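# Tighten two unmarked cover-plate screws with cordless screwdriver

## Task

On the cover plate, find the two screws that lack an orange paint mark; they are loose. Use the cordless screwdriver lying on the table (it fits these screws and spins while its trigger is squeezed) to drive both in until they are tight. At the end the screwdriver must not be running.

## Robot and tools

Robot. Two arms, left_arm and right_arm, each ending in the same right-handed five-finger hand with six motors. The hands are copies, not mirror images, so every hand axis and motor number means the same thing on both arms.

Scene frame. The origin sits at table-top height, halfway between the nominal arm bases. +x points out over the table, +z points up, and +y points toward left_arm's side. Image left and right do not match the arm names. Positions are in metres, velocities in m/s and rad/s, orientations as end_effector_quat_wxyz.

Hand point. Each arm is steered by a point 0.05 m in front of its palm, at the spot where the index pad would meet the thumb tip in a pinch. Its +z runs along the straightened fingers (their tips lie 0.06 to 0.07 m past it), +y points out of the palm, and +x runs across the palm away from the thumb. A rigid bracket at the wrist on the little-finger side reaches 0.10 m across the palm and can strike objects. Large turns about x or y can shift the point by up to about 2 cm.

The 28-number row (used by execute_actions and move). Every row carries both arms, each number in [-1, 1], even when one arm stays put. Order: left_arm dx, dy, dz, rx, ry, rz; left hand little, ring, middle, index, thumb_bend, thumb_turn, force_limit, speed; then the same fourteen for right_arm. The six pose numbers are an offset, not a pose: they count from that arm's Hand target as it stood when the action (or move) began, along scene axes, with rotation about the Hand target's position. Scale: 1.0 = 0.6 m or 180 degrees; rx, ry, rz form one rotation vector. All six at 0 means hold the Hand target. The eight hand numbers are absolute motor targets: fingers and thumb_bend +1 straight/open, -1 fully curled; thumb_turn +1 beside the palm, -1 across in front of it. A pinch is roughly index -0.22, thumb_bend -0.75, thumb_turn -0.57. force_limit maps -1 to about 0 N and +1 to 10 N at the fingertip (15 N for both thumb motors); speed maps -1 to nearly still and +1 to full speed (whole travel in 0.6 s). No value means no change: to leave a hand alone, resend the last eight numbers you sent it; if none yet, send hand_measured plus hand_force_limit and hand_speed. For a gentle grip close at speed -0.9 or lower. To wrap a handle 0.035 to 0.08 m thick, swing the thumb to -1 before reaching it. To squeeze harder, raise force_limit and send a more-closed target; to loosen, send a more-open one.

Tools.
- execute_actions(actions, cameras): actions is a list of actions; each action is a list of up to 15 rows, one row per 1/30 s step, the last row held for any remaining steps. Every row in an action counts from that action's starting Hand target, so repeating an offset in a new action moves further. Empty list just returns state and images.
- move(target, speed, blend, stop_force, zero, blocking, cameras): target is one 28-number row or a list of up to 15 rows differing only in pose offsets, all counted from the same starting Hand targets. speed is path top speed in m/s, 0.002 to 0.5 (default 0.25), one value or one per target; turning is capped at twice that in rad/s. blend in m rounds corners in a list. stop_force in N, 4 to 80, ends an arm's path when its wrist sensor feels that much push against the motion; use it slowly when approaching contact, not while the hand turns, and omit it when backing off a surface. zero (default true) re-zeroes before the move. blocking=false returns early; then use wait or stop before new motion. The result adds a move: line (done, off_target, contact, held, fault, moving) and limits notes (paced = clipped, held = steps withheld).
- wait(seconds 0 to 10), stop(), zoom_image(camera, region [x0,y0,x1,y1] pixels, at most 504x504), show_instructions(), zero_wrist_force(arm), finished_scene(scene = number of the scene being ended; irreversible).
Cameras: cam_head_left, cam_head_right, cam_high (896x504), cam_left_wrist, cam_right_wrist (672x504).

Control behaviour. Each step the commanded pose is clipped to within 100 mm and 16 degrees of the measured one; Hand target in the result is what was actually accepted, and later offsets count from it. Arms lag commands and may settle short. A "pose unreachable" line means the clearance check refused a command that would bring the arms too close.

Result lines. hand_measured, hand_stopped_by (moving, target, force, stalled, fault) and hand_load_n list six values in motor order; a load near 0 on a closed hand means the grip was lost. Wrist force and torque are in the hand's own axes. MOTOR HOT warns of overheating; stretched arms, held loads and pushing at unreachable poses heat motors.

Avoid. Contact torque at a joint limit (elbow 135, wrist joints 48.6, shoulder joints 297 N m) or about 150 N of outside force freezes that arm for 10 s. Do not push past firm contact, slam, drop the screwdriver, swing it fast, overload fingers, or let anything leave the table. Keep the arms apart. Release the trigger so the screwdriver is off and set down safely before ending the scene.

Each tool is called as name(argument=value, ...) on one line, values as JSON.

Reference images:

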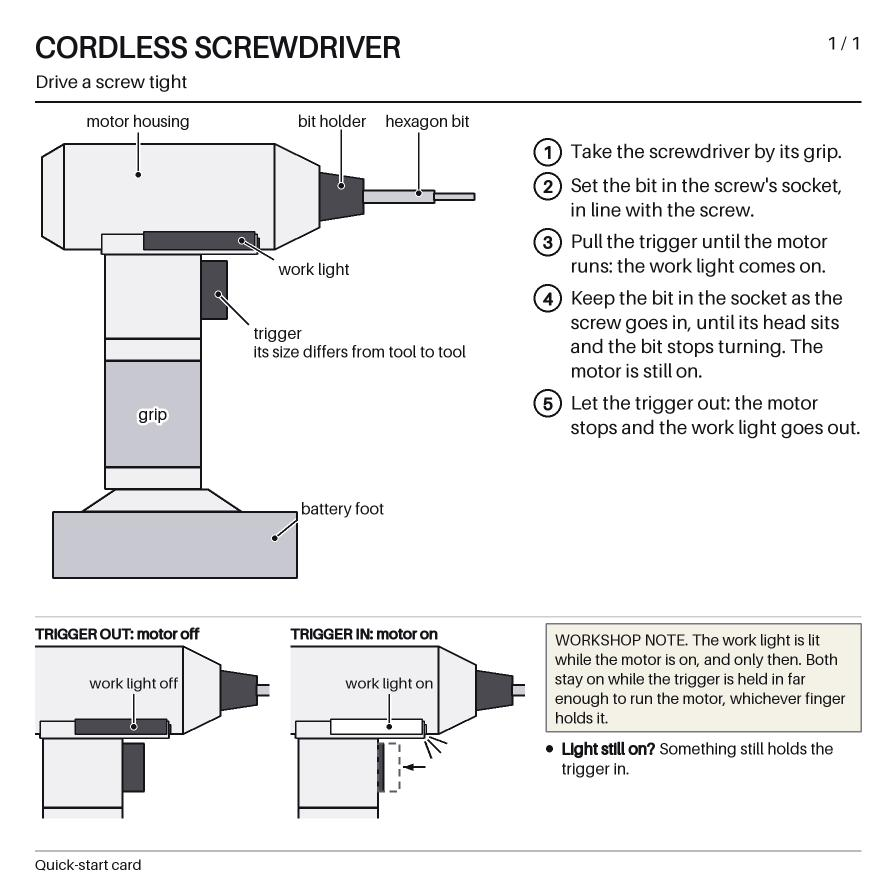

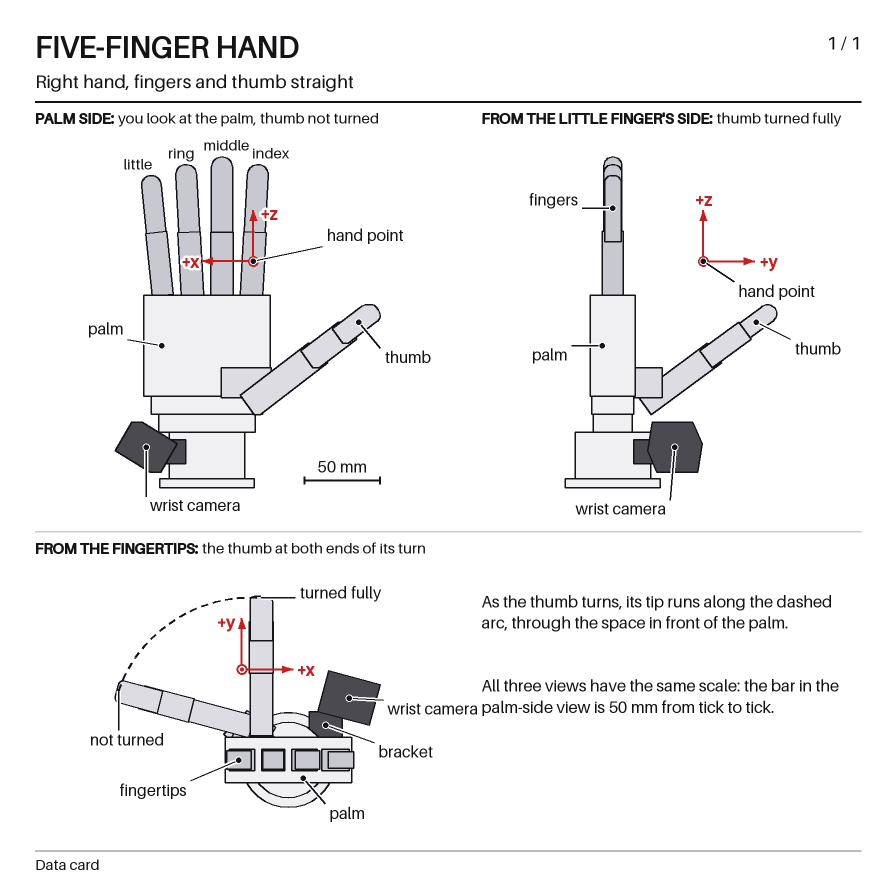

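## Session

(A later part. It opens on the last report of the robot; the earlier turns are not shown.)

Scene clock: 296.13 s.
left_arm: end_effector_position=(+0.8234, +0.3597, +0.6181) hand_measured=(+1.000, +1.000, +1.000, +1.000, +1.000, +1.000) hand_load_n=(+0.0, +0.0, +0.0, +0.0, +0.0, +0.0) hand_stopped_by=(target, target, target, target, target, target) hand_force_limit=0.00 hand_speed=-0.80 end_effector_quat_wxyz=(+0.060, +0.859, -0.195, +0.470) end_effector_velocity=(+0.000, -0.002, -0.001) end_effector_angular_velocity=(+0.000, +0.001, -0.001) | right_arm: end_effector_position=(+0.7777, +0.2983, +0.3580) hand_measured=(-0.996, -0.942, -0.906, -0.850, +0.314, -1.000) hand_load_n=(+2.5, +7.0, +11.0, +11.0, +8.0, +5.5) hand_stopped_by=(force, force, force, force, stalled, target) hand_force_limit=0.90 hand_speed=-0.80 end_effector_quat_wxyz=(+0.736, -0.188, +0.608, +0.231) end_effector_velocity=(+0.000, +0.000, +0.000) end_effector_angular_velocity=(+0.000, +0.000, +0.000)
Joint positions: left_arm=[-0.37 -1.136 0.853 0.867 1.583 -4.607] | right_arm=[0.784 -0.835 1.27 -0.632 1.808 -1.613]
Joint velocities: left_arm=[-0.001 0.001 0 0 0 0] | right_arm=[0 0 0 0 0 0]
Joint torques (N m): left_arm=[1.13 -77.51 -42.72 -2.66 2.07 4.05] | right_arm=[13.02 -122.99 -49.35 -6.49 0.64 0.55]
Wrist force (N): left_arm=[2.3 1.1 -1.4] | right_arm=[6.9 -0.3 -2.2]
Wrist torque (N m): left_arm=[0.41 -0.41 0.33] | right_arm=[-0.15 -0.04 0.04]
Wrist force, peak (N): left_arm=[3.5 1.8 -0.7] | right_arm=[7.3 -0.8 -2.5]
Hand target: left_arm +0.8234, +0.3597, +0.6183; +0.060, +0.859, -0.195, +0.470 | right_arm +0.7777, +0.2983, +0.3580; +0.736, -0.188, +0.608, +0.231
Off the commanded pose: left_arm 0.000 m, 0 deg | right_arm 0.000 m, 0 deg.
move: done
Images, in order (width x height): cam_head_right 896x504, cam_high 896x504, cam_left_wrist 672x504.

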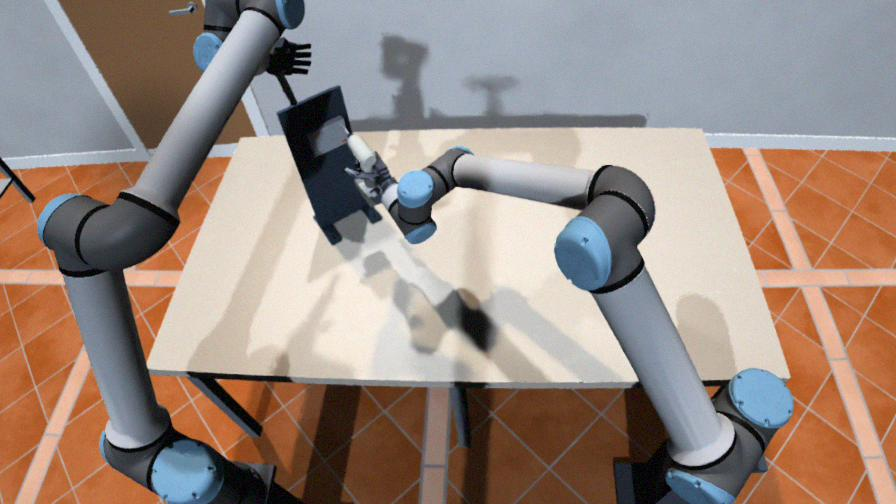

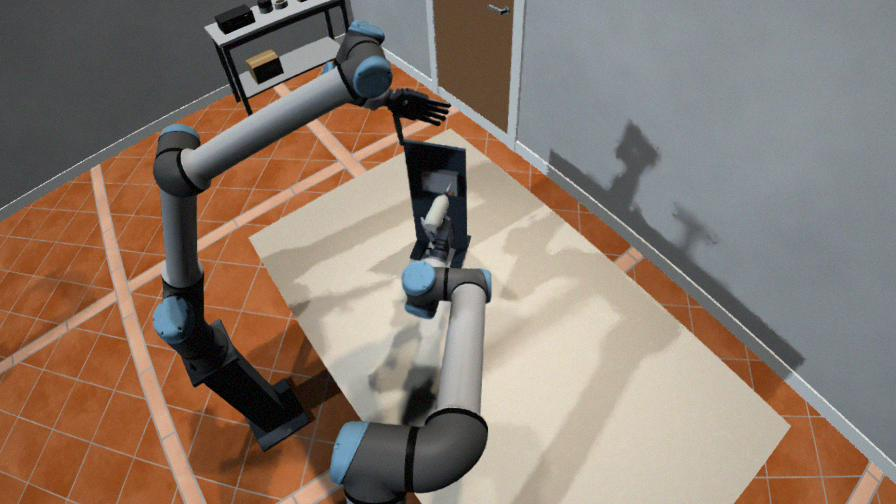

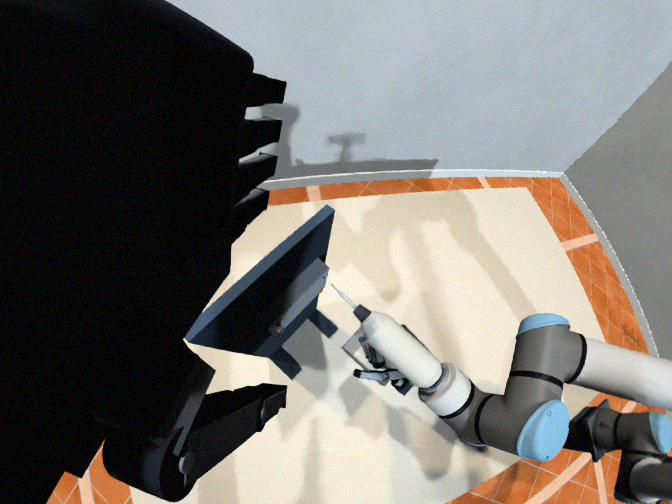

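move(target=[0,0,0,0,0,0,1,1,1,1,1,1,0,-0.8,-0.0019,0.0027,0,0,0,0,-1,-1,-0.96,-0.9,0.3,-1,0.9,-0.8], cameras=["cam_left_wrist","cam_high"])

zoom_image(camera="cam_left_wrist", region=[310, 265, 350, 305])

zoom_image(camera="cam_left_wrist", region=[317, 271, 337, 291])

zoom_image(camera="cam_high", region=[435, 170, 465, 200])

Scene clock: 297.53 s.
left_arm: end_effector_position=(+0.8234, +0.3597, +0.6183) hand_measured=(+1.000, +1.000, +1.000, +1.000, +1.000, +1.000) hand_load_n=(+0.0, +0.0, +0.0, +0.0, +0.0, +0.0) hand_stopped_by=(target, target, target, target, target, target) hand_force_limit=0.00 hand_speed=-0.80 end_effector_quat_wxyz=(+0.060, +0.859, -0.195, +0.470) end_effector_velocity=(+0.000, +0.000, +0.000) end_effector_angular_velocity=(+0.000, +0.000, +0.001) | right_arm: end_effector_position=(+0.7765, +0.3000, +0.3580) hand_measured=(-0.996, -0.942, -0.906, -0.850, +0.314, -1.000) hand_load_n=(+2.5, +7.0, +11.0, +11.5, +8.5, +5.5) hand_stopped_by=(force, force, force, force, stalled, target) hand_force_limit=0.90 hand_speed=-0.80 end_effector_quat_wxyz=(+0.736, -0.188, +0.608, +0.231) end_effector_velocity=(+0.000, +0.000, -0.001) end_effector_angular_velocity=(-0.002, +0.001, +0.000)
Joint positions: left_arm=[-0.37 -1.136 0.853 0.867 1.583 -4.607] | right_arm=[0.786 -0.834 1.268 -0.631 1.81 -1.614]
Joint velocities: left_arm=[0 0 0 0 0 0] | right_arm=[0 0.001 0 0.001 0 0]
Joint torques (N m): left_arm=[11.87 -87.4 -50.22 -1.24 2.09 3.61] | right_arm=[10.02 -104.18 -49.84 -2.79 1.51 -2.07]
Wrist force (N): left_arm=[2.3 1.3 -1.2] | right_arm=[7.0 -0.3 -2.5]
Wrist torque (N m): left_arm=[0.42 -0.42 0.34] | right_arm=[-0.12 -0.03 0.05]
Wrist force, peak (N): left_arm=[2.6 1.3 -1.3] | right_arm=[7.1 -0.5 -2.6]
Hand target: left_arm +0.8234, +0.3597, +0.6183; +0.060, +0.859, -0.195, +0.470 | right_arm +0.7765, +0.3000, +0.3580; +0.736, -0.188, +0.608, +0.231
Off the commanded pose: left_arm 0.000 m, 0 deg | right_arm 0.000 m, 0 deg.
move: done
Images, in order (width x height): cam_high 896x504, cam_left_wrist 672x504.

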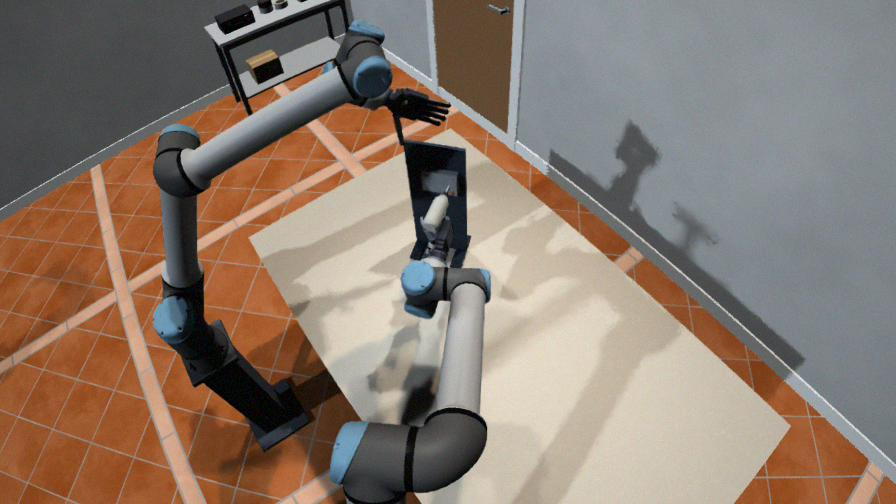

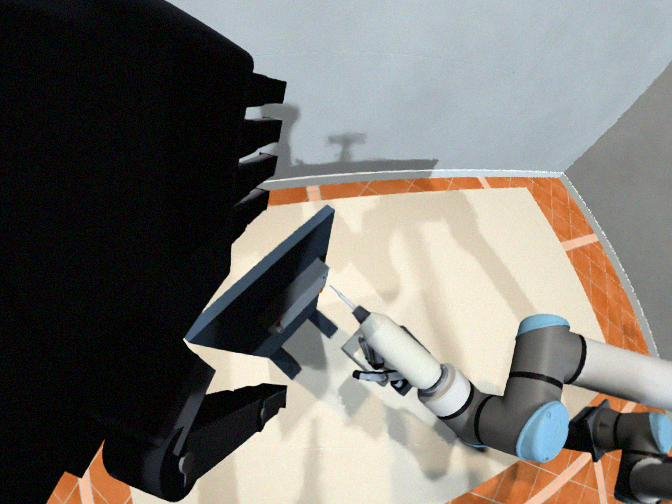

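Scaled by 12.600 from the camera's 672x504 image, which has a finer 960x720 frame.

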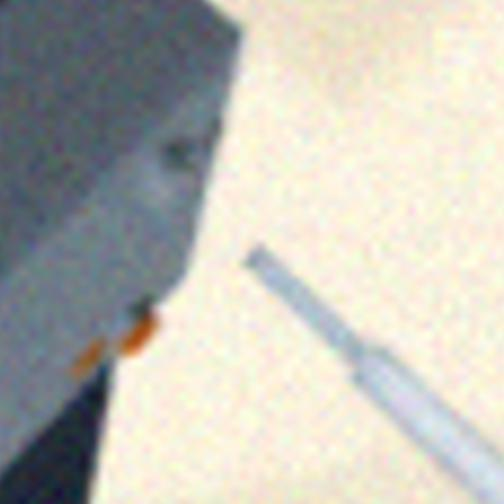

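Scaled by 25.200 from the camera's 672x504 image, which has a finer 960x720 frame.

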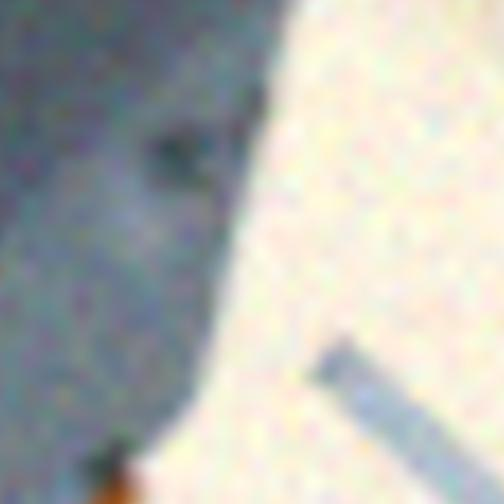

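Scaled by 16.800.

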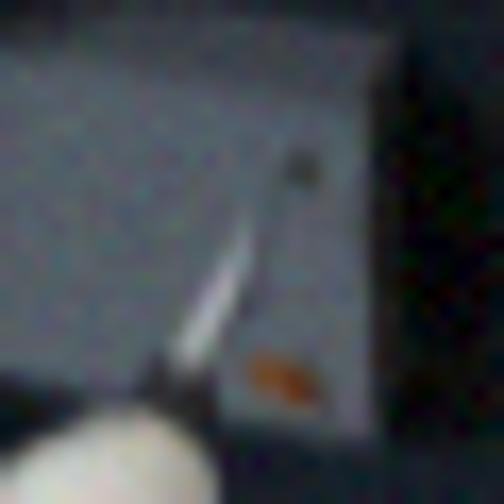

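move(target=[0,0,0,0,0,0,1,1,1,1,1,1,0,-0.8,-0.0004,0.0006,0,0,0,0,-1,-1,-0.96,-0.9,0.3,-1,0.9,-0.8], cameras=[])

move(target=[0,0,0,0,0,0,1,1,1,1,1,1,0,-0.8,0.0137,0.0094,0,0,0,0,-1,-1,-0.96,-0.9,0.3,-1,0.9,-0.8], speed=0.006, stop_force=6, cameras=["cam_left_wrist"])

zoom_image(camera="cam_left_wrist", region=[310, 265, 350, 305])

zoom_image(camera="cam_left_wrist", region=[317, 271, 337, 291])

Scene clock: 298.60 s.
left_arm: end_effector_position=(+0.8234, +0.3597, +0.6183) hand_measured=(+1.000, +1.000, +1.000, +1.000, +1.000, +1.000) hand_load_n=(+0.0, +0.0, +0.0, +0.0, +0.0, +0.0) hand_stopped_by=(target, target, target, target, target, target) hand_force_limit=0.00 hand_speed=-0.80 end_effector_quat_wxyz=(+0.060, +0.859, -0.195, +0.470) end_effector_velocity=(+0.001, +0.000, +0.000) end_effector_angular_velocity=(-0.002, +0.000, +0.001) | right_arm: end_effector_position=(+0.7763, +0.3003, +0.3580) hand_measured=(-0.996, -0.942, -0.906, -0.850, +0.314, -1.000) hand_load_n=(+2.5, +7.0, +11.0, +11.5, +8.5, +5.5) hand_stopped_by=(force, force, force, force, stalled, target) hand_force_limit=0.90 hand_speed=-0.80 end_effector_quat_wxyz=(+0.736, -0.188, +0.608, +0.231) end_effector_velocity=(+0.000, +0.000, +0.000) end_effector_angular_velocity=(+0.000, -0.001, +0.000)
Joint positions: left_arm=[-0.37 -1.136 0.853 0.867 1.583 -4.607] | right_arm=[0.786 -0.834 1.268 -0.631 1.81 -1.614]
Joint velocities: left_arm=[0 0.001 0 -0.001 0 -0.002] | right_arm=[0 0 0 -0.001 0 0]
Joint torques (N m): left_arm=[7.98 -88.01 -45.68 -0.98 2.32 4.12] | right_arm=[13.75 -104.14 -51.98 -2.74 1.85 -2.03]
Wrist force (N): left_arm=[2.2 1.0 -0.7] | right_arm=[6.9 -0.5 -2.5]
Wrist torque (N m): left_arm=[0.35 -0.42 0.32] | right_arm=[-0.15 -0.02 0.04]
Wrist force, peak (N): left_arm=[2.7 1.4 -1.3] | right_arm=[7.1 -0.5 -2.6]
Hand target: left_arm +0.8234, +0.3597, +0.6183; +0.060, +0.859, -0.195, +0.470 | right_arm +0.7763, +0.3003, +0.3580; +0.736, -0.188, +0.608, +0.231
Off the commanded pose: left_arm 0.000 m, 0 deg | right_arm 0.000 m, 0 deg.
move: done
No camera images: "cameras" was empty.

Scene clock: 301.10 s.
left_arm: end_effector_position=(+0.8234, +0.3597, +0.6183) hand_measured=(+1.000, +1.000, +1.000, +1.000, +1.000, +1.000) hand_load_n=(+0.0, +0.0, +0.0, +0.0, +0.0, +0.0) hand_stopped_by=(target, target, target, target, target, target) hand_force_limit=0.00 hand_speed=-0.80 end_effector_quat_wxyz=(+0.060, +0.859, -0.195, +0.470) end_effector_velocity=(+0.000, +0.000, +0.000) end_effector_angular_velocity=(+0.001, +0.000, +0.000) | right_arm: end_effector_position=(+0.7845, +0.3060, +0.3579) hand_measured=(-0.996, -0.942, -0.906, -0.850, +0.314, -1.000) hand_load_n=(+2.5, +7.0, +11.5, +11.5, +8.0, +5.5) hand_stopped_by=(force, force, force, force, stalled, target) hand_force_limit=0.90 hand_speed=-0.80 end_effector_quat_wxyz=(+0.736, -0.188, +0.608, +0.231) end_effector_velocity=(+0.000, +0.000, +0.000) end_effector_angular_velocity=(+0.000, +0.000, +0.000)
Joint positions: left_arm=[-0.37 -1.136 0.853 0.867 1.583 -4.607] | right_arm=[0.784 -0.819 1.242 -0.619 1.808 -1.613]
Joint velocities: left_arm=[0 0 0 0 -0.001 0.001] | right_arm=[0 0.001 0 0 0 0]
Joint torques (N m): left_arm=[8.75 -83.37 -36.56 -0.81 1.81 4] | right_arm=[-7.2 -124.14 -41.08 -7.23 -0.32 1.88]
Wrist force (N): left_arm=[2.4 1.1 -1.2] | right_arm=[7.1 -0.1 -2.3]
Wrist torque (N m): left_arm=[0.39 -0.43 0.33] | right_arm=[-0.10 -0.05 0.06]
Wrist force, peak (N): left_arm=[2.5 1.6 -1.2] | right_arm=[7.2 -0.5 -2.7]
Hand target: left_arm +0.8234, +0.3597, +0.6183; +0.060, +0.859, -0.195, +0.470 | right_arm +0.7845, +0.3060, +0.3580; +0.736, -0.188, +0.608, +0.231
Off the commanded pose: left_arm 0.000 m, 0 deg | right_arm 0.000 m, 0 deg.
move: done
Images, in order (width x height): cam_left_wrist 672x504.

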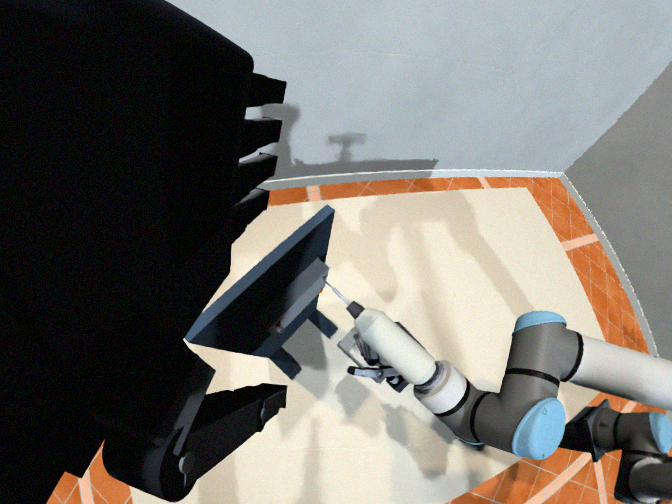

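Scaled by 12.600 from the camera's 672x504 image, which has a finer 960x720 frame.

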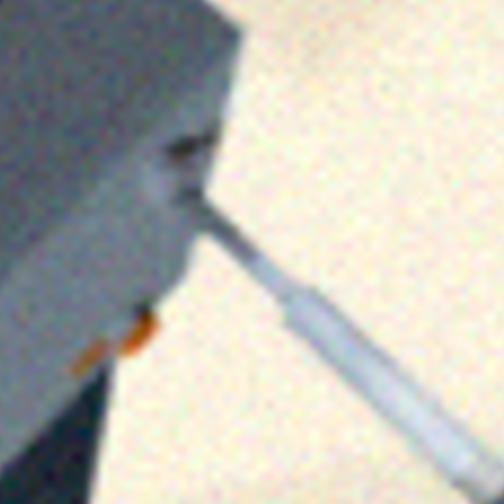

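Scaled by 25.200 from the camera's 672x504 image, which has a finer 960x720 frame.

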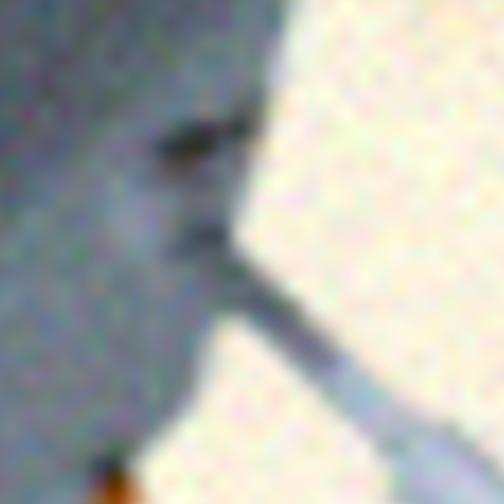

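move(target=[0,0,0,0,0,0,1,1,1,1,1,1,0,-0.8,0.0041,0.0028,0,0,0,0,-1,-1,-0.96,-0.9,0.3,-1,0.9,-0.8], speed=0.006, stop_force=6, cameras=["cam_left_wrist"])

zoom_image(camera="cam_left_wrist", region=[317, 271, 337, 291])

Scene clock: 302.37 s.
left_arm: end_effector_position=(+0.8234, +0.3597, +0.6183) hand_measured=(+1.000, +1.000, +1.000, +1.000, +1.000, +1.000) hand_load_n=(+0.0, +0.0, +0.0, +0.0, +0.0, +0.0) hand_stopped_by=(target, target, target, target, target, target) hand_force_limit=0.00 hand_speed=-0.80 end_effector_quat_wxyz=(+0.060, +0.859, -0.195, +0.470) end_effector_velocity=(+0.000, +0.000, +0.000) end_effector_angular_velocity=(+0.000, +0.000, +0.000) | right_arm: end_effector_position=(+0.7856, +0.3067, +0.3580) hand_measured=(-0.996, -0.942, -0.906, -0.850, +0.314, -1.000) hand_load_n=(+2.5, +7.0, +10.5, +10.5, +9.0, +4.5) hand_stopped_by=(force, force, force, force, stalled, target) hand_force_limit=0.90 hand_speed=-0.80 end_effector_quat_wxyz=(+0.736, -0.187, +0.608, +0.231) end_effector_velocity=(+0.000, +0.000, +0.001) end_effector_angular_velocity=(+0.001, -0.001, +0.000)
Joint positions: left_arm=[-0.37 -1.136 0.853 0.867 1.583 -4.607] | right_arm=[0.783 -0.818 1.238 -0.618 1.807 -1.613]
Joint velocities: left_arm=[0 0 0 0 0 0.001] | right_arm=[0 -0.001 0 0 0 0]
Joint torques (N m): left_arm=[5.21 -87.19 -31.62 -0.79 1.71 4.05] | right_arm=[4.53 -124.19 -40.9 -7.35 1.73 1.02]
Wrist force (N): left_arm=[2.0 0.9 -1.6] | right_arm=[7.2 -0.5 -2.4]
Wrist torque (N m): left_arm=[0.38 -0.36 0.30] | right_arm=[-0.17 -0.06 0.06]
Wrist force, peak (N): left_arm=[2.7 1.2 -1.3] | right_arm=[7.7 -0.3 -12.0]
Hand target: left_arm +0.8234, +0.3597, +0.6183; +0.060, +0.859, -0.195, +0.470 | right_arm +0.7855, +0.3067, +0.3581; +0.736, -0.187, +0.608, +0.231
Off the commanded pose: left_arm 0.000 m, 0 deg | right_arm 0.002 m, 0 deg.
move: contact (right_arm)
Images, in order (width x height): cam_left_wrist 672x504.

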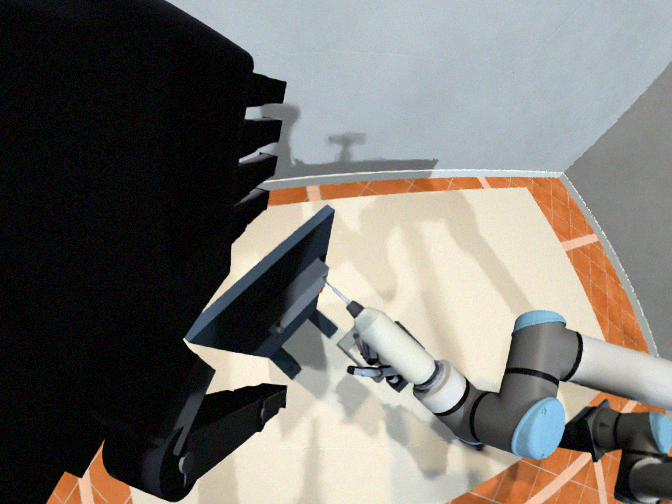

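Scaled by 25.200 from the camera's 672x504 image, which has a finer 960x720 frame.

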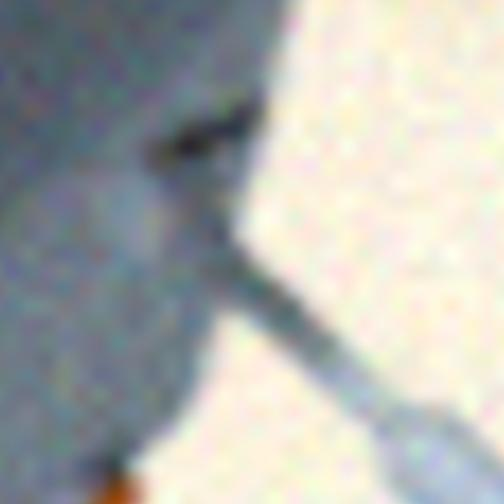

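move(target=[0,0,0,0,0,0,1,1,1,1,1,1,0,-0.8,0.0069,0.0047,0,0,0,0,-1,-1,-0.96,-0.9,0.3,-1,0.9,-0.8], speed=0.004, stop_force=8, cameras=["cam_left_wrist"])

zoom_image(camera="cam_left_wrist", region=[317, 271, 337, 291])

Scene clock: 303.50 s.
left_arm: end_effector_position=(+0.8234, +0.3597, +0.6183) hand_measured=(+1.000, +1.000, +1.000, +1.000, +1.000, +1.000) hand_load_n=(+0.0, +0.0, +0.0, +0.0, +0.0, +0.0) hand_stopped_by=(target, target, target, target, target, target) hand_force_limit=0.00 hand_speed=-0.80 end_effector_quat_wxyz=(+0.060, +0.859, -0.195, +0.470) end_effector_velocity=(+0.000, +0.000, +0.000) end_effector_angular_velocity=(+0.000, +0.000, +0.001) | right_arm: end_effector_position=(+0.7857, +0.3068, +0.3581) hand_measured=(-0.996, -0.942, -0.906, -0.850, +0.314, -1.000) hand_load_n=(+3.0, +7.0, +10.5, +10.0, +9.0, +4.5) hand_stopped_by=(force, force, force, force, stalled, target) hand_force_limit=0.90 hand_speed=-0.80 end_effector_quat_wxyz=(+0.736, -0.187, +0.608, +0.231) end_effector_velocity=(+0.000, +0.000, +0.002) end_effector_angular_velocity=(+0.001, -0.001, +0.000)
Joint positions: left_arm=[-0.37 -1.136 0.853 0.867 1.583 -4.607] | right_arm=[0.783 -0.817 1.238 -0.618 1.807 -1.613]
Joint velocities: left_arm=[0 0 0 0 -0.001 -0.001] | right_arm=[0 -0.002 0 0 0 0]
Joint torques (N m): left_arm=[8.71 -84.41 -26.78 -0.81 1.21 3.95] | right_arm=[4.52 -124.54 -41.77 -7.42 1.65 0.6]
Wrist force (N): left_arm=[2.4 1.2 -1.2] | right_arm=[7.0 -0.4 -4.3]
Wrist torque (N m): left_arm=[0.41 -0.43 0.34] | right_arm=[-0.09 -0.04 0.05]
Wrist force, peak (N): left_arm=[2.5 1.6 -1.3] | right_arm=[7.5 -0.7 -13.3]
Hand target: left_arm +0.8234, +0.3597, +0.6183; +0.060, +0.859, -0.195, +0.470 | right_arm +0.7857, +0.3068, +0.3581; +0.736, -0.187, +0.608, +0.231
Off the commanded pose: left_arm 0.000 m, 0 deg | right_arm 0.005 m, 0 deg.
move: contact (right_arm)
Images, in order (width x height): cam_left_wrist 672x504.

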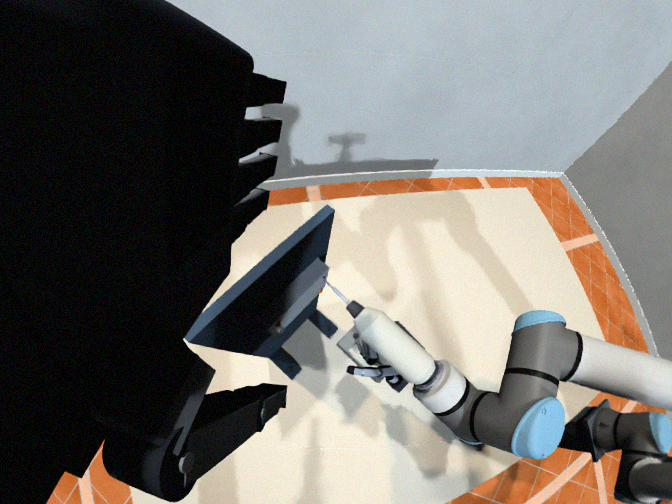

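Scaled by 25.200 from the camera's 672x504 image, which has a finer 960x720 frame.

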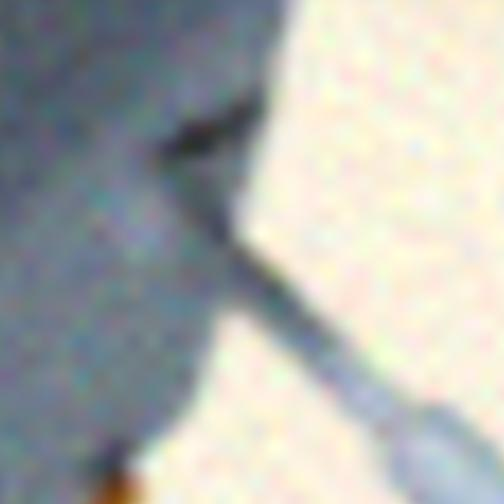

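move(target=[-0.0868,0.1263,-0.0983,0,0,0,1,1,1,1,1,1,0,-0.8,0,0,0,0,0,0,-1,-1,-0.96,-0.9,0.3,-1,0.9,-0.8], cameras=[])

move(target=[-0.1183,0.0733,0,-0.0457,-0.3022,0,1,1,1,1,1,1,0,-0.8,0,0,0,0,0,0,-1,-1,-0.96,-0.9,0.3,-1,0.9,-0.8], cameras=[])

move(target=[0.0592,0.0805,-0.242,0,0,-0.139,1,1,1,1,1,1,0,-0.8,0,0,0,0,0,0,-1,-1,-0.96,-0.9,0.3,-1,0.9,-0.8], cameras=["cam_left_wrist"])

zoom_image(camera="cam_left_wrist", region=[355, 230, 380, 255])

zoom_image(camera="cam_left_wrist", region=[335, 220, 395, 280])

Scene clock: 305.03 s.
left_arm: end_effector_position=(+0.7714, +0.4356, +0.5596) hand_measured=(+1.000, +1.000, +1.000, +1.000, +1.000, +1.000) hand_load_n=(+0.0, +0.0, +0.0, +0.0, +0.0, +0.0) hand_stopped_by=(target, target, target, target, target, target) hand_force_limit=0.00 hand_speed=-0.80 end_effector_quat_wxyz=(+0.060, +0.859, -0.196, +0.470) end_effector_velocity=(+0.000, +0.001, -0.001) end_effector_angular_velocity=(+0.001, +0.001, +0.001) | right_arm: end_effector_position=(+0.7857, +0.3068, +0.3581) hand_measured=(-0.996, -0.942, -0.906, -0.850, +0.314, -1.000) hand_load_n=(+3.0, +7.0, +10.5, +10.0, +9.0, +4.5) hand_stopped_by=(force, force, force, force, stalled, target) hand_force_limit=0.90 hand_speed=-0.80 end_effector_quat_wxyz=(+0.736, -0.187, +0.608, +0.231) end_effector_velocity=(+0.000, +0.000, -0.001) end_effector_angular_velocity=(-0.001, +0.001, +0.000)
Joint positions: left_arm=[-0.289 -1.269 1.143 0.711 1.65 -4.562] | right_arm=[0.783 -0.817 1.238 -0.618 1.807 -1.613]
Joint velocities: left_arm=[0.001 0.001 0 0 0 0] | right_arm=[0 0.001 0 0.001 0 0]
Joint torques (N m): left_arm=[2.89 -59.17 -31.13 1.66 -1.16 -3.55] | right_arm=[6 -123.62 -43.86 -6 1.75 0.46]
Wrist force (N): left_arm=[2.2 1.4 -1.2] | right_arm=[7.1 -0.5 -3.5]
Wrist torque (N m): left_arm=[0.45 -0.39 0.31] | right_arm=[-0.13 -0.06 0.05]
Wrist force, peak (N): left_arm=[4.5 2.4 -0.4] | right_arm=[7.0 -0.3 -3.9]
Hand target: left_arm +0.7714, +0.4357, +0.5594; +0.060, +0.859, -0.195, +0.470 | right_arm +0.7857, +0.3068, +0.3581; +0.736, -0.187, +0.608, +0.231
Off the commanded pose: left_arm 0.000 m, 0 deg | right_arm 0.000 m, 0 deg.
move: done
No camera images: "cameras" was empty.

Scene clock: 307.47 s.
left_arm: end_effector_position=(+0.7001, +0.4799, +0.5602) hand_measured=(+1.000, +1.000, +1.000, +1.000, +1.000, +1.000) hand_load_n=(+0.0, +0.0, +0.0, +0.0, +0.0, +0.0) hand_stopped_by=(target, target, target, target, target, target) hand_force_limit=0.00 hand_speed=-0.80 end_effector_quat_wxyz=(+0.023, +0.543, -0.168, +0.822) end_effector_velocity=(+0.000, +0.000, +0.001) end_effector_angular_velocity=(-0.001, -0.003, +0.000) | right_arm: end_effector_position=(+0.7857, +0.3068, +0.3581) hand_measured=(-0.996, -0.942, -0.906, -0.850, +0.314, -1.000) hand_load_n=(+3.0, +7.0, +10.5, +10.0, +9.0, +4.5) hand_stopped_by=(force, force, force, force, stalled, target) hand_force_limit=0.90 hand_speed=-0.80 end_effector_quat_wxyz=(+0.736, -0.187, +0.608, +0.231) end_effector_velocity=(+0.000, +0.000, +0.000) end_effector_angular_velocity=(+0.000, +0.000, +0.000)
Joint positions: left_arm=[-0.256 -1.643 1.947 -0.667 1.67 -4.479] | right_arm=[0.783 -0.817 1.238 -0.618 1.807 -1.613]
Joint velocities: left_arm=[0 0 0 -0.003 0 0] | right_arm=[0 0 0 0 0 0]
Joint torques (N m): left_arm=[-13.02 -13.61 -47.24 -7.12 -2.32 -3.45] | right_arm=[6.24 -124.09 -47.43 -3.92 1.82 0.4]
Wrist force (N): left_arm=[1.6 1.3 0.7] | right_arm=[6.9 -0.5 -3.4]
Wrist torque (N m): left_arm=[0.19 -0.40 0.24] | right_arm=[-0.14 -0.03 0.03]
Wrist force, peak (N): left_arm=[3.5 1.3 -0.3] | right_arm=[7.4 -0.2 -3.3]
Hand target: left_arm +0.7001, +0.4798, +0.5602; +0.023, +0.543, -0.168, +0.822 | right_arm +0.7857, +0.3068, +0.3581; +0.736, -0.187, +0.608, +0.231
Off the commanded pose: left_arm 0.001 m, 0 deg | right_arm 0.000 m, 0 deg.
move: done
No camera images: "cameras" was empty.

Scene clock: 308.87 s.
left_arm: end_effector_position=(+0.7356, +0.5283, +0.4149) hand_measured=(+1.000, +1.000, +1.000, +1.000, +1.000, +1.000) hand_load_n=(+0.0, -0.5, +0.0, +0.0, +0.0, +0.5) hand_stopped_by=(target, target, target, target, target, target) hand_force_limit=0.00 hand_speed=-0.80 end_effector_quat_wxyz=(+0.201, +0.494, -0.281, +0.798) end_effector_velocity=(+0.000, +0.000, -0.001) end_effector_angular_velocity=(+0.001, +0.001, -0.001) | right_arm: end_effector_position=(+0.7857, +0.3068, +0.3581) hand_measured=(-0.996, -0.942, -0.906, -0.850, +0.314, -1.000) hand_load_n=(+3.0, +7.0, +10.5, +10.0, +9.0, +4.5) hand_stopped_by=(force, force, force, force, stalled, target) hand_force_limit=0.90 hand_speed=-0.80 end_effector_quat_wxyz=(+0.736, -0.187, +0.608, +0.231) end_effector_velocity=(+0.000, +0.000, +0.000) end_effector_angular_velocity=(+0.000, +0.000, +0.000)
Joint positions: left_arm=[-0.017 -1.329 1.895 -1.056 2.29 -4.779] | right_arm=[0.783 -0.817 1.238 -0.618 1.807 -1.613]
Joint velocities: left_arm=[0.001 0 0.001 0 0.002 0] | right_arm=[0 0 0 0 0 0]
Joint torques (N m): left_arm=[4.67 -39.5 -25.84 -5.3 2.23 0.59] | right_arm=[5.52 -122.16 -49.14 -3.07 1.95 0.49]
Wrist force (N): left_arm=[2.3 1.2 0.8] | right_arm=[6.5 -0.5 -3.0]
Wrist torque (N m): left_arm=[0.15 -0.54 0.30] | right_arm=[-0.17 0.02 0.02]
Wrist force, peak (N): left_arm=[4.0 2.0 0.8] | right_arm=[7.3 -0.3 -3.3]
Hand target: left_arm +0.7356, +0.5283, +0.4147; +0.201, +0.494, -0.281, +0.798 | right_arm +0.7857, +0.3068, +0.3581; +0.736, -0.187, +0.608, +0.231
Off the commanded pose: left_arm 0.000 m, 0 deg | right_arm 0.000 m, 0 deg.
move: done
Images, in order (width x height): cam_left_wrist 672x504.

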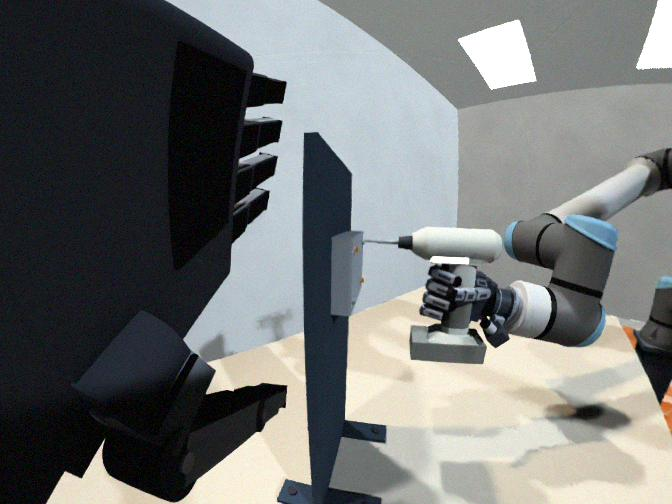

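Scaled by 20.160 from the camera's 672x504 image, which has a finer 960x720 frame.

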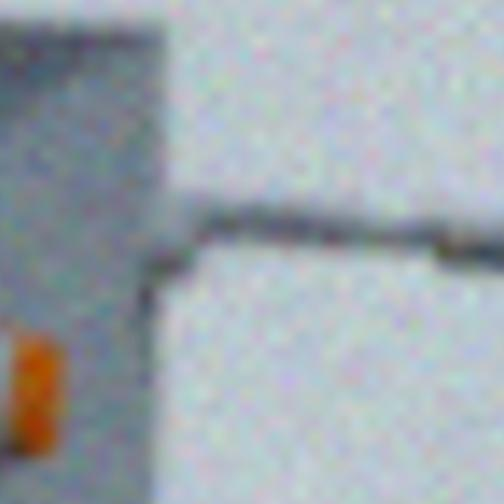

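Scaled by 8.400 from the camera's 672x504 image, which has a finer 960x720 frame.

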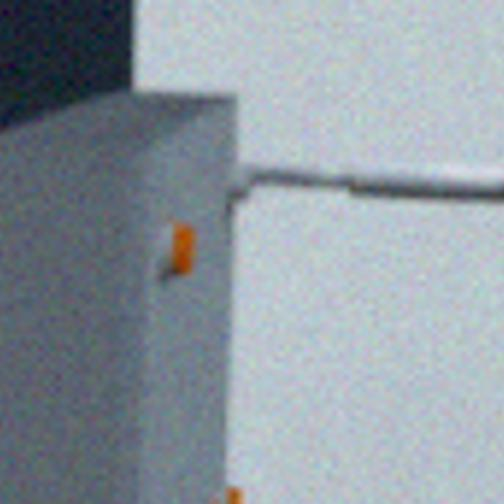

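move(target=[[0,0,0,0,0,0,1,1,1,1,1,1,0,-0.8,-0.0034,-0.0009,-0.0005,0,0,0,-1,-1,-0.96,-0.9,0.3,-1,0.9,-0.8],[0,0,0,0,0,0,1,1,1,1,1,1,0,-0.8,0.0062,0.0057,-0.0005,0,0,0,-1,-1,-0.96,-0.9,0.3,-1,0.9,-0.8]], speed=0.005, stop_force=8, cameras=["cam_left_wrist"])

zoom_image(camera="cam_left_wrist", region=[355, 230, 380, 255])

Scene clock: 311.20 s.
left_arm: end_effector_position=(+0.7356, +0.5283, +0.4147) hand_measured=(+1.000, +1.000, +1.000, +1.000, +1.000, +1.000) hand_load_n=(+0.0, +0.0, +0.0, +0.0, +0.0, +0.0) hand_stopped_by=(target, target, target, target, target, target) hand_force_limit=0.00 hand_speed=-0.80 end_effector_quat_wxyz=(+0.201, +0.494, -0.281, +0.798) end_effector_velocity=(+0.000, +0.001, +0.000) end_effector_angular_velocity=(+0.000, +0.001, +0.001) | right_arm: end_effector_position=(+0.7853, +0.3075, +0.3579) hand_measured=(-0.996, -0.942, -0.906, -0.850, +0.314, -1.000) hand_load_n=(+3.0, +7.0, +10.5, +9.5, +9.5, +4.0) hand_stopped_by=(force, force, force, force, stalled, target) hand_force_limit=0.90 hand_speed=-0.80 end_effector_quat_wxyz=(+0.736, -0.187, +0.608, +0.231) end_effector_velocity=(+0.000, +0.000, +0.001) end_effector_angular_velocity=(+0.000, +0.000, +0.000)
Joint positions: left_arm=[-0.017 -1.329 1.895 -1.056 2.291 -4.779] | right_arm=[0.784 -0.816 1.237 -0.618 1.808 -1.613]
Joint velocities: left_arm=[0.001 0 0 0 0 0] | right_arm=[0 -0.001 0 0.001 0 0]
Joint torques (N m): left_arm=[9.04 -39.06 -31.79 -5.63 1.51 -2.77] | right_arm=[12.54 -123.86 -41.92 -7.21 1.35 -1.71]
Wrist force (N): left_arm=[2.3 1.6 0.3] | right_arm=[6.7 -0.3 -3.1]
Wrist torque (N m): left_arm=[0.24 -0.53 0.31] | right_arm=[-0.10 0.01 0.03]
Wrist force, peak (N): left_arm=[2.7 1.7 0.9] | right_arm=[6.9 -0.6 -14.0]
Hand target: left_arm +0.7356, +0.5283, +0.4147; +0.201, +0.494, -0.281, +0.798 | right_arm +0.7853, +0.3075, +0.3579; +0.736, -0.187, +0.608, +0.231
Off the commanded pose: left_arm 0.000 m, 0 deg | right_arm 0.005 m, 0 deg.
move: contact (right_arm); path passed 1 of 2 targets
Images, in order (width x height): cam_left_wrist 672x504.

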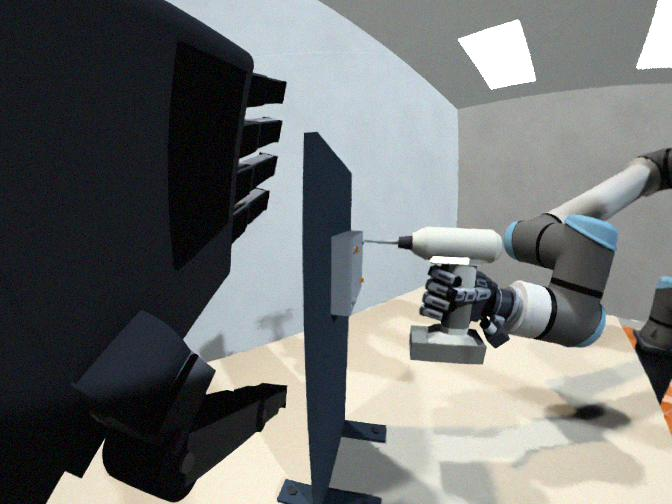

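Scaled by 20.160 from the camera's 672x504 image, which has a finer 960x720 frame.

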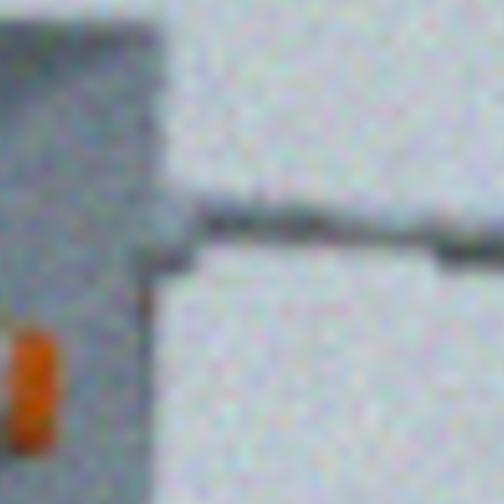

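move(target=[[0,0,0,0,0,0,1,1,1,1,1,1,0,-0.8,-0.0034,-0.0009,-0.0002,0,0,0,-1,-1,-0.96,-0.9,0.3,-1,0.9,-0.8],[0,0,0,0,0,0,1,1,1,1,1,1,0,-0.8,0.0062,0.0057,-0.0002,0,0,0,-1,-1,-0.96,-0.9,0.3,-1,0.9,-0.8]], speed=0.005, stop_force=8, cameras=["cam_left_wrist"])

zoom_image(camera="cam_left_wrist", region=[355, 230, 380, 255])

Scene clock: 313.23 s.
left_arm: end_effector_position=(+0.7356, +0.5283, +0.4147) hand_measured=(+1.000, +1.000, +1.000, +1.000, +1.000, +1.000) hand_load_n=(-0.5, +0.0, +0.0, +0.0, +0.0, +0.0) hand_stopped_by=(target, target, target, target, target, target) hand_force_limit=0.00 hand_speed=-0.80 end_effector_quat_wxyz=(+0.201, +0.494, -0.281, +0.798) end_effector_velocity=(+0.000, +0.000, +0.000) end_effector_angular_velocity=(+0.001, +0.000, +0.000) | right_arm: end_effector_position=(+0.7850, +0.3082, +0.3578) hand_measured=(-0.996, -0.942, -0.906, -0.850, +0.314, -1.000) hand_load_n=(+3.0, +7.0, +10.0, +9.5, +9.5, +4.0) hand_stopped_by=(force, force, force, force, stalled, target) hand_force_limit=0.90 hand_speed=-0.80 end_effector_quat_wxyz=(+0.736, -0.188, +0.608, +0.231) end_effector_velocity=(+0.000, +0.000, +0.000) end_effector_angular_velocity=(+0.000, +0.000, +0.000)
Joint positions: left_arm=[-0.017 -1.329 1.895 -1.056 2.291 -4.779] | right_arm=[0.785 -0.816 1.236 -0.617 1.809 -1.614]
Joint velocities: left_arm=[0 0 0 0 0 0.001] | right_arm=[0 -0.001 0 0.001 0 0]
Joint torques (N m): left_arm=[9.8 -36.89 -39.34 -4.66 2.08 -2.83] | right_arm=[12.41 -124.54 -42.15 -7.24 1.35 -1.36]
Wrist force (N): left_arm=[2.6 1.4 0.8] | right_arm=[6.7 0.1 -4.0]
Wrist torque (N m): left_arm=[0.19 -0.59 0.32] | right_arm=[-0.01 -0.02 0.05]
Wrist force, peak (N): left_arm=[2.6 1.7 0.9] | right_arm=[6.5 -0.9 -13.2]
Hand target: left_arm +0.7356, +0.5283, +0.4147; +0.201, +0.494, -0.281, +0.798 | right_arm +0.7849, +0.3083, +0.3578; +0.736, -0.188, +0.608, +0.231
Off the commanded pose: left_arm 0.000 m, 0 deg | right_arm 0.005 m, 0 deg.
move: contact (right_arm); path passed 1 of 2 targets
Images, in order (width x height): cam_left_wrist 672x504.

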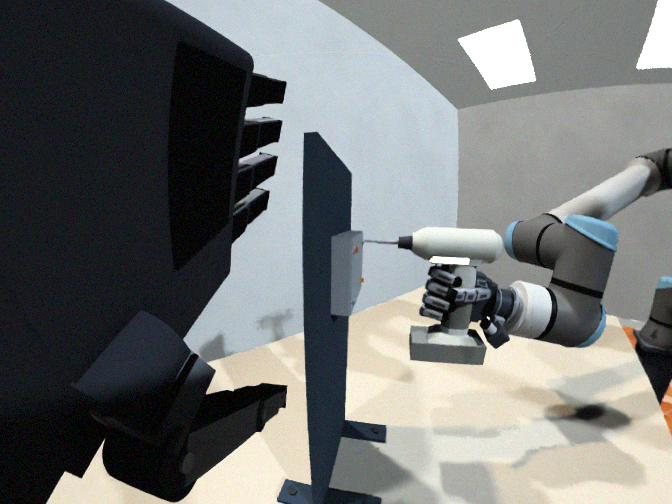

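Scaled by 20.160 from the camera's 672x504 image, which has a finer 960x720 frame.

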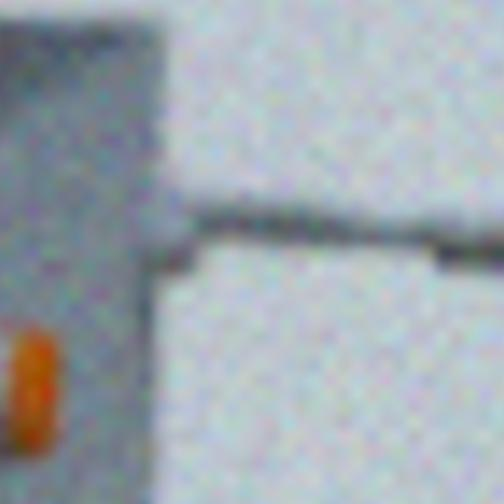

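move(target=[[-0.0592,-0.0805,0.242,0,0,0.139,1,1,1,1,1,1,0,-0.8,0,0,0,0,0,0,-1,-1,-0.96,-0.9,0.3,-1,0.9,-0.8]], speed=0.35, cameras=[])

move(target=[0.2051,-0.1996,0.0983,0.0457,0.3022,0,1,1,1,1,1,1,0,-0.8,0,0,0,0,0,0,-1,-1,-0.96,-0.9,0.3,-1,0.9,-0.8], speed=0.35, cameras=["cam_left_wrist"])

zoom_image(camera="cam_left_wrist", region=[317, 271, 337, 291])

zoom_image(camera="cam_left_wrist", region=[310, 265, 350, 305])

Scene clock: 314.60 s.
left_arm: end_effector_position=(+0.7002, +0.4799, +0.5603) hand_measured=(+1.000, +1.000, +1.000, +1.000, +1.000, +1.000) hand_load_n=(+0.0, +0.0, +0.0, +0.0, +0.0, +0.0) hand_stopped_by=(target, target, target, target, target, target) hand_force_limit=0.00 hand_speed=-0.80 end_effector_quat_wxyz=(+0.024, +0.543, -0.168, +0.822) end_effector_velocity=(+0.001, +0.001, +0.000) end_effector_angular_velocity=(-0.002, +0.000, +0.003) | right_arm: end_effector_position=(+0.7849, +0.3083, +0.3578) hand_measured=(-0.996, -0.942, -0.906, -0.850, +0.314, -1.000) hand_load_n=(+3.5, +6.5, +10.0, +9.5, +9.5, +4.5) hand_stopped_by=(force, force, force, force, stalled, target) hand_force_limit=0.90 hand_speed=-0.80 end_effector_quat_wxyz=(+0.736, -0.188, +0.608, +0.231) end_effector_velocity=(+0.000, +0.000, +0.002) end_effector_angular_velocity=(+0.002, -0.002, +0.000)
Joint positions: left_arm=[-0.256 -1.643 1.947 -0.668 1.67 -4.479] | right_arm=[0.785 -0.816 1.236 -0.617 1.809 -1.614]
Joint velocities: left_arm=[0 0 0 -0.001 -0.004 0] | right_arm=[0 -0.002 0 -0.001 0 0]
Joint torques (N m): left_arm=[-12.06 -48.23 -36.48 -1.07 -2.86 -0.51] | right_arm=[13.82 -124.3 -44.98 -5.57 1.36 -1.49]
Wrist force (N): left_arm=[2.0 1.2 0.6] | right_arm=[7.0 -0.5 -3.9]
Wrist torque (N m): left_arm=[0.17 -0.45 0.25] | right_arm=[-0.09 -0.05 0.05]
Wrist force, peak (N): left_arm=[4.6 1.8 0.3] | right_arm=[7.0 -0.6 -4.4]
Hand target: left_arm +0.7001, +0.4799, +0.5602; +0.023, +0.543, -0.168, +0.822 | right_arm +0.7849, +0.3083, +0.3578; +0.736, -0.188, +0.608, +0.231
Off the commanded pose: left_arm 0.000 m, 0 deg | right_arm 0.000 m, 0 deg.
move: done
No camera images: "cameras" was empty.

Scene clock: 316.57 s.
left_arm: end_effector_position=(+0.8233, +0.3596, +0.6182) hand_measured=(+1.000, +1.000, +1.000, +1.000, +1.000, +1.000) hand_load_n=(+0.0, +0.0, +0.0, +0.0, +0.0, +0.0) hand_stopped_by=(target, target, target, target, target, target) hand_force_limit=0.00 hand_speed=-0.80 end_effector_quat_wxyz=(+0.059, +0.859, -0.195, +0.470) end_effector_velocity=(+0.000, +0.001, +0.001) end_effector_angular_velocity=(+0.001, +0.001, +0.001) | right_arm: end_effector_position=(+0.7849, +0.3083, +0.3578) hand_measured=(-0.996, -0.942, -0.906, -0.850, +0.314, -1.000) hand_load_n=(+3.0, +7.0, +10.0, +9.5, +9.5, +4.5) hand_stopped_by=(force, force, force, force, stalled, target) hand_force_limit=0.90 hand_speed=-0.80 end_effector_quat_wxyz=(+0.736, -0.188, +0.608, +0.231) end_effector_velocity=(+0.000, +0.000, +0.003) end_effector_angular_velocity=(+0.002, -0.002, +0.000)
Joint positions: left_arm=[-0.371 -1.136 0.853 0.867 1.582 -4.608] | right_arm=[0.785 -0.816 1.236 -0.617 1.809 -1.614]
Joint velocities: left_arm=[0 0 -0.002 0.003 0 0] | right_arm=[0 -0.002 0 -0.001 0 0]
Joint torques (N m): left_arm=[11.83 -56.11 -52.31 3.89 -1.8 4.33] | right_arm=[13.64 -123.47 -49.5 -3.58 1.48 -1.33]
Wrist force (N): left_arm=[2.4 1.1 -0.9] | right_arm=[6.8 -0.5 -3.8]
Wrist torque (N m): left_arm=[0.37 -0.44 0.34] | right_arm=[-0.09 -0.02 0.04]
Wrist force, peak (N): left_arm=[3.5 1.7 -0.2] | right_arm=[7.2 -0.5 -4.0]
Hand target: left_arm +0.8234, +0.3597, +0.6182; +0.059, +0.859, -0.195, +0.470 | right_arm +0.7849, +0.3083, +0.3578; +0.736, -0.188, +0.608, +0.231
Off the commanded pose: left_arm 0.001 m, 0 deg | right_arm 0.000 m, 0 deg.
move: done
Images, in order (width x height): cam_left_wrist 672x504.

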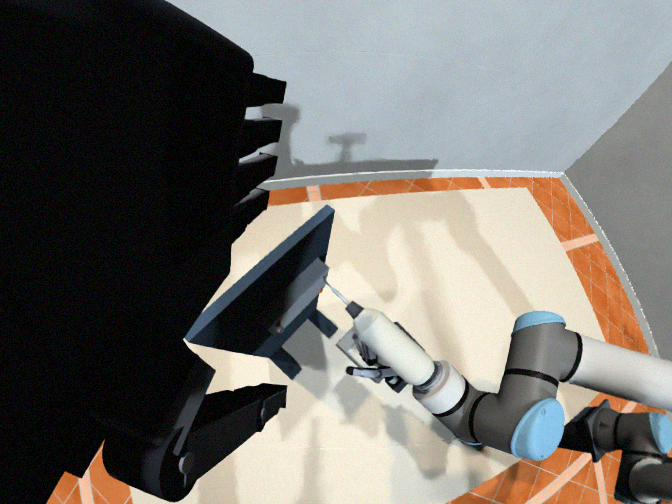

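Scaled by 25.200 from the camera's 672x504 image, which has a finer 960x720 frame.

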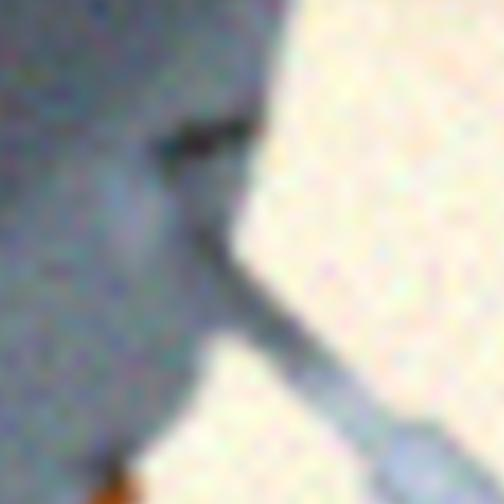

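Scaled by 12.600 from the camera's 672x504 image, which has a finer 960x720 frame.

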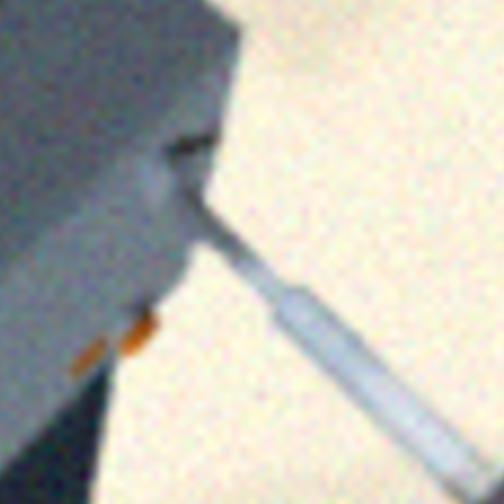

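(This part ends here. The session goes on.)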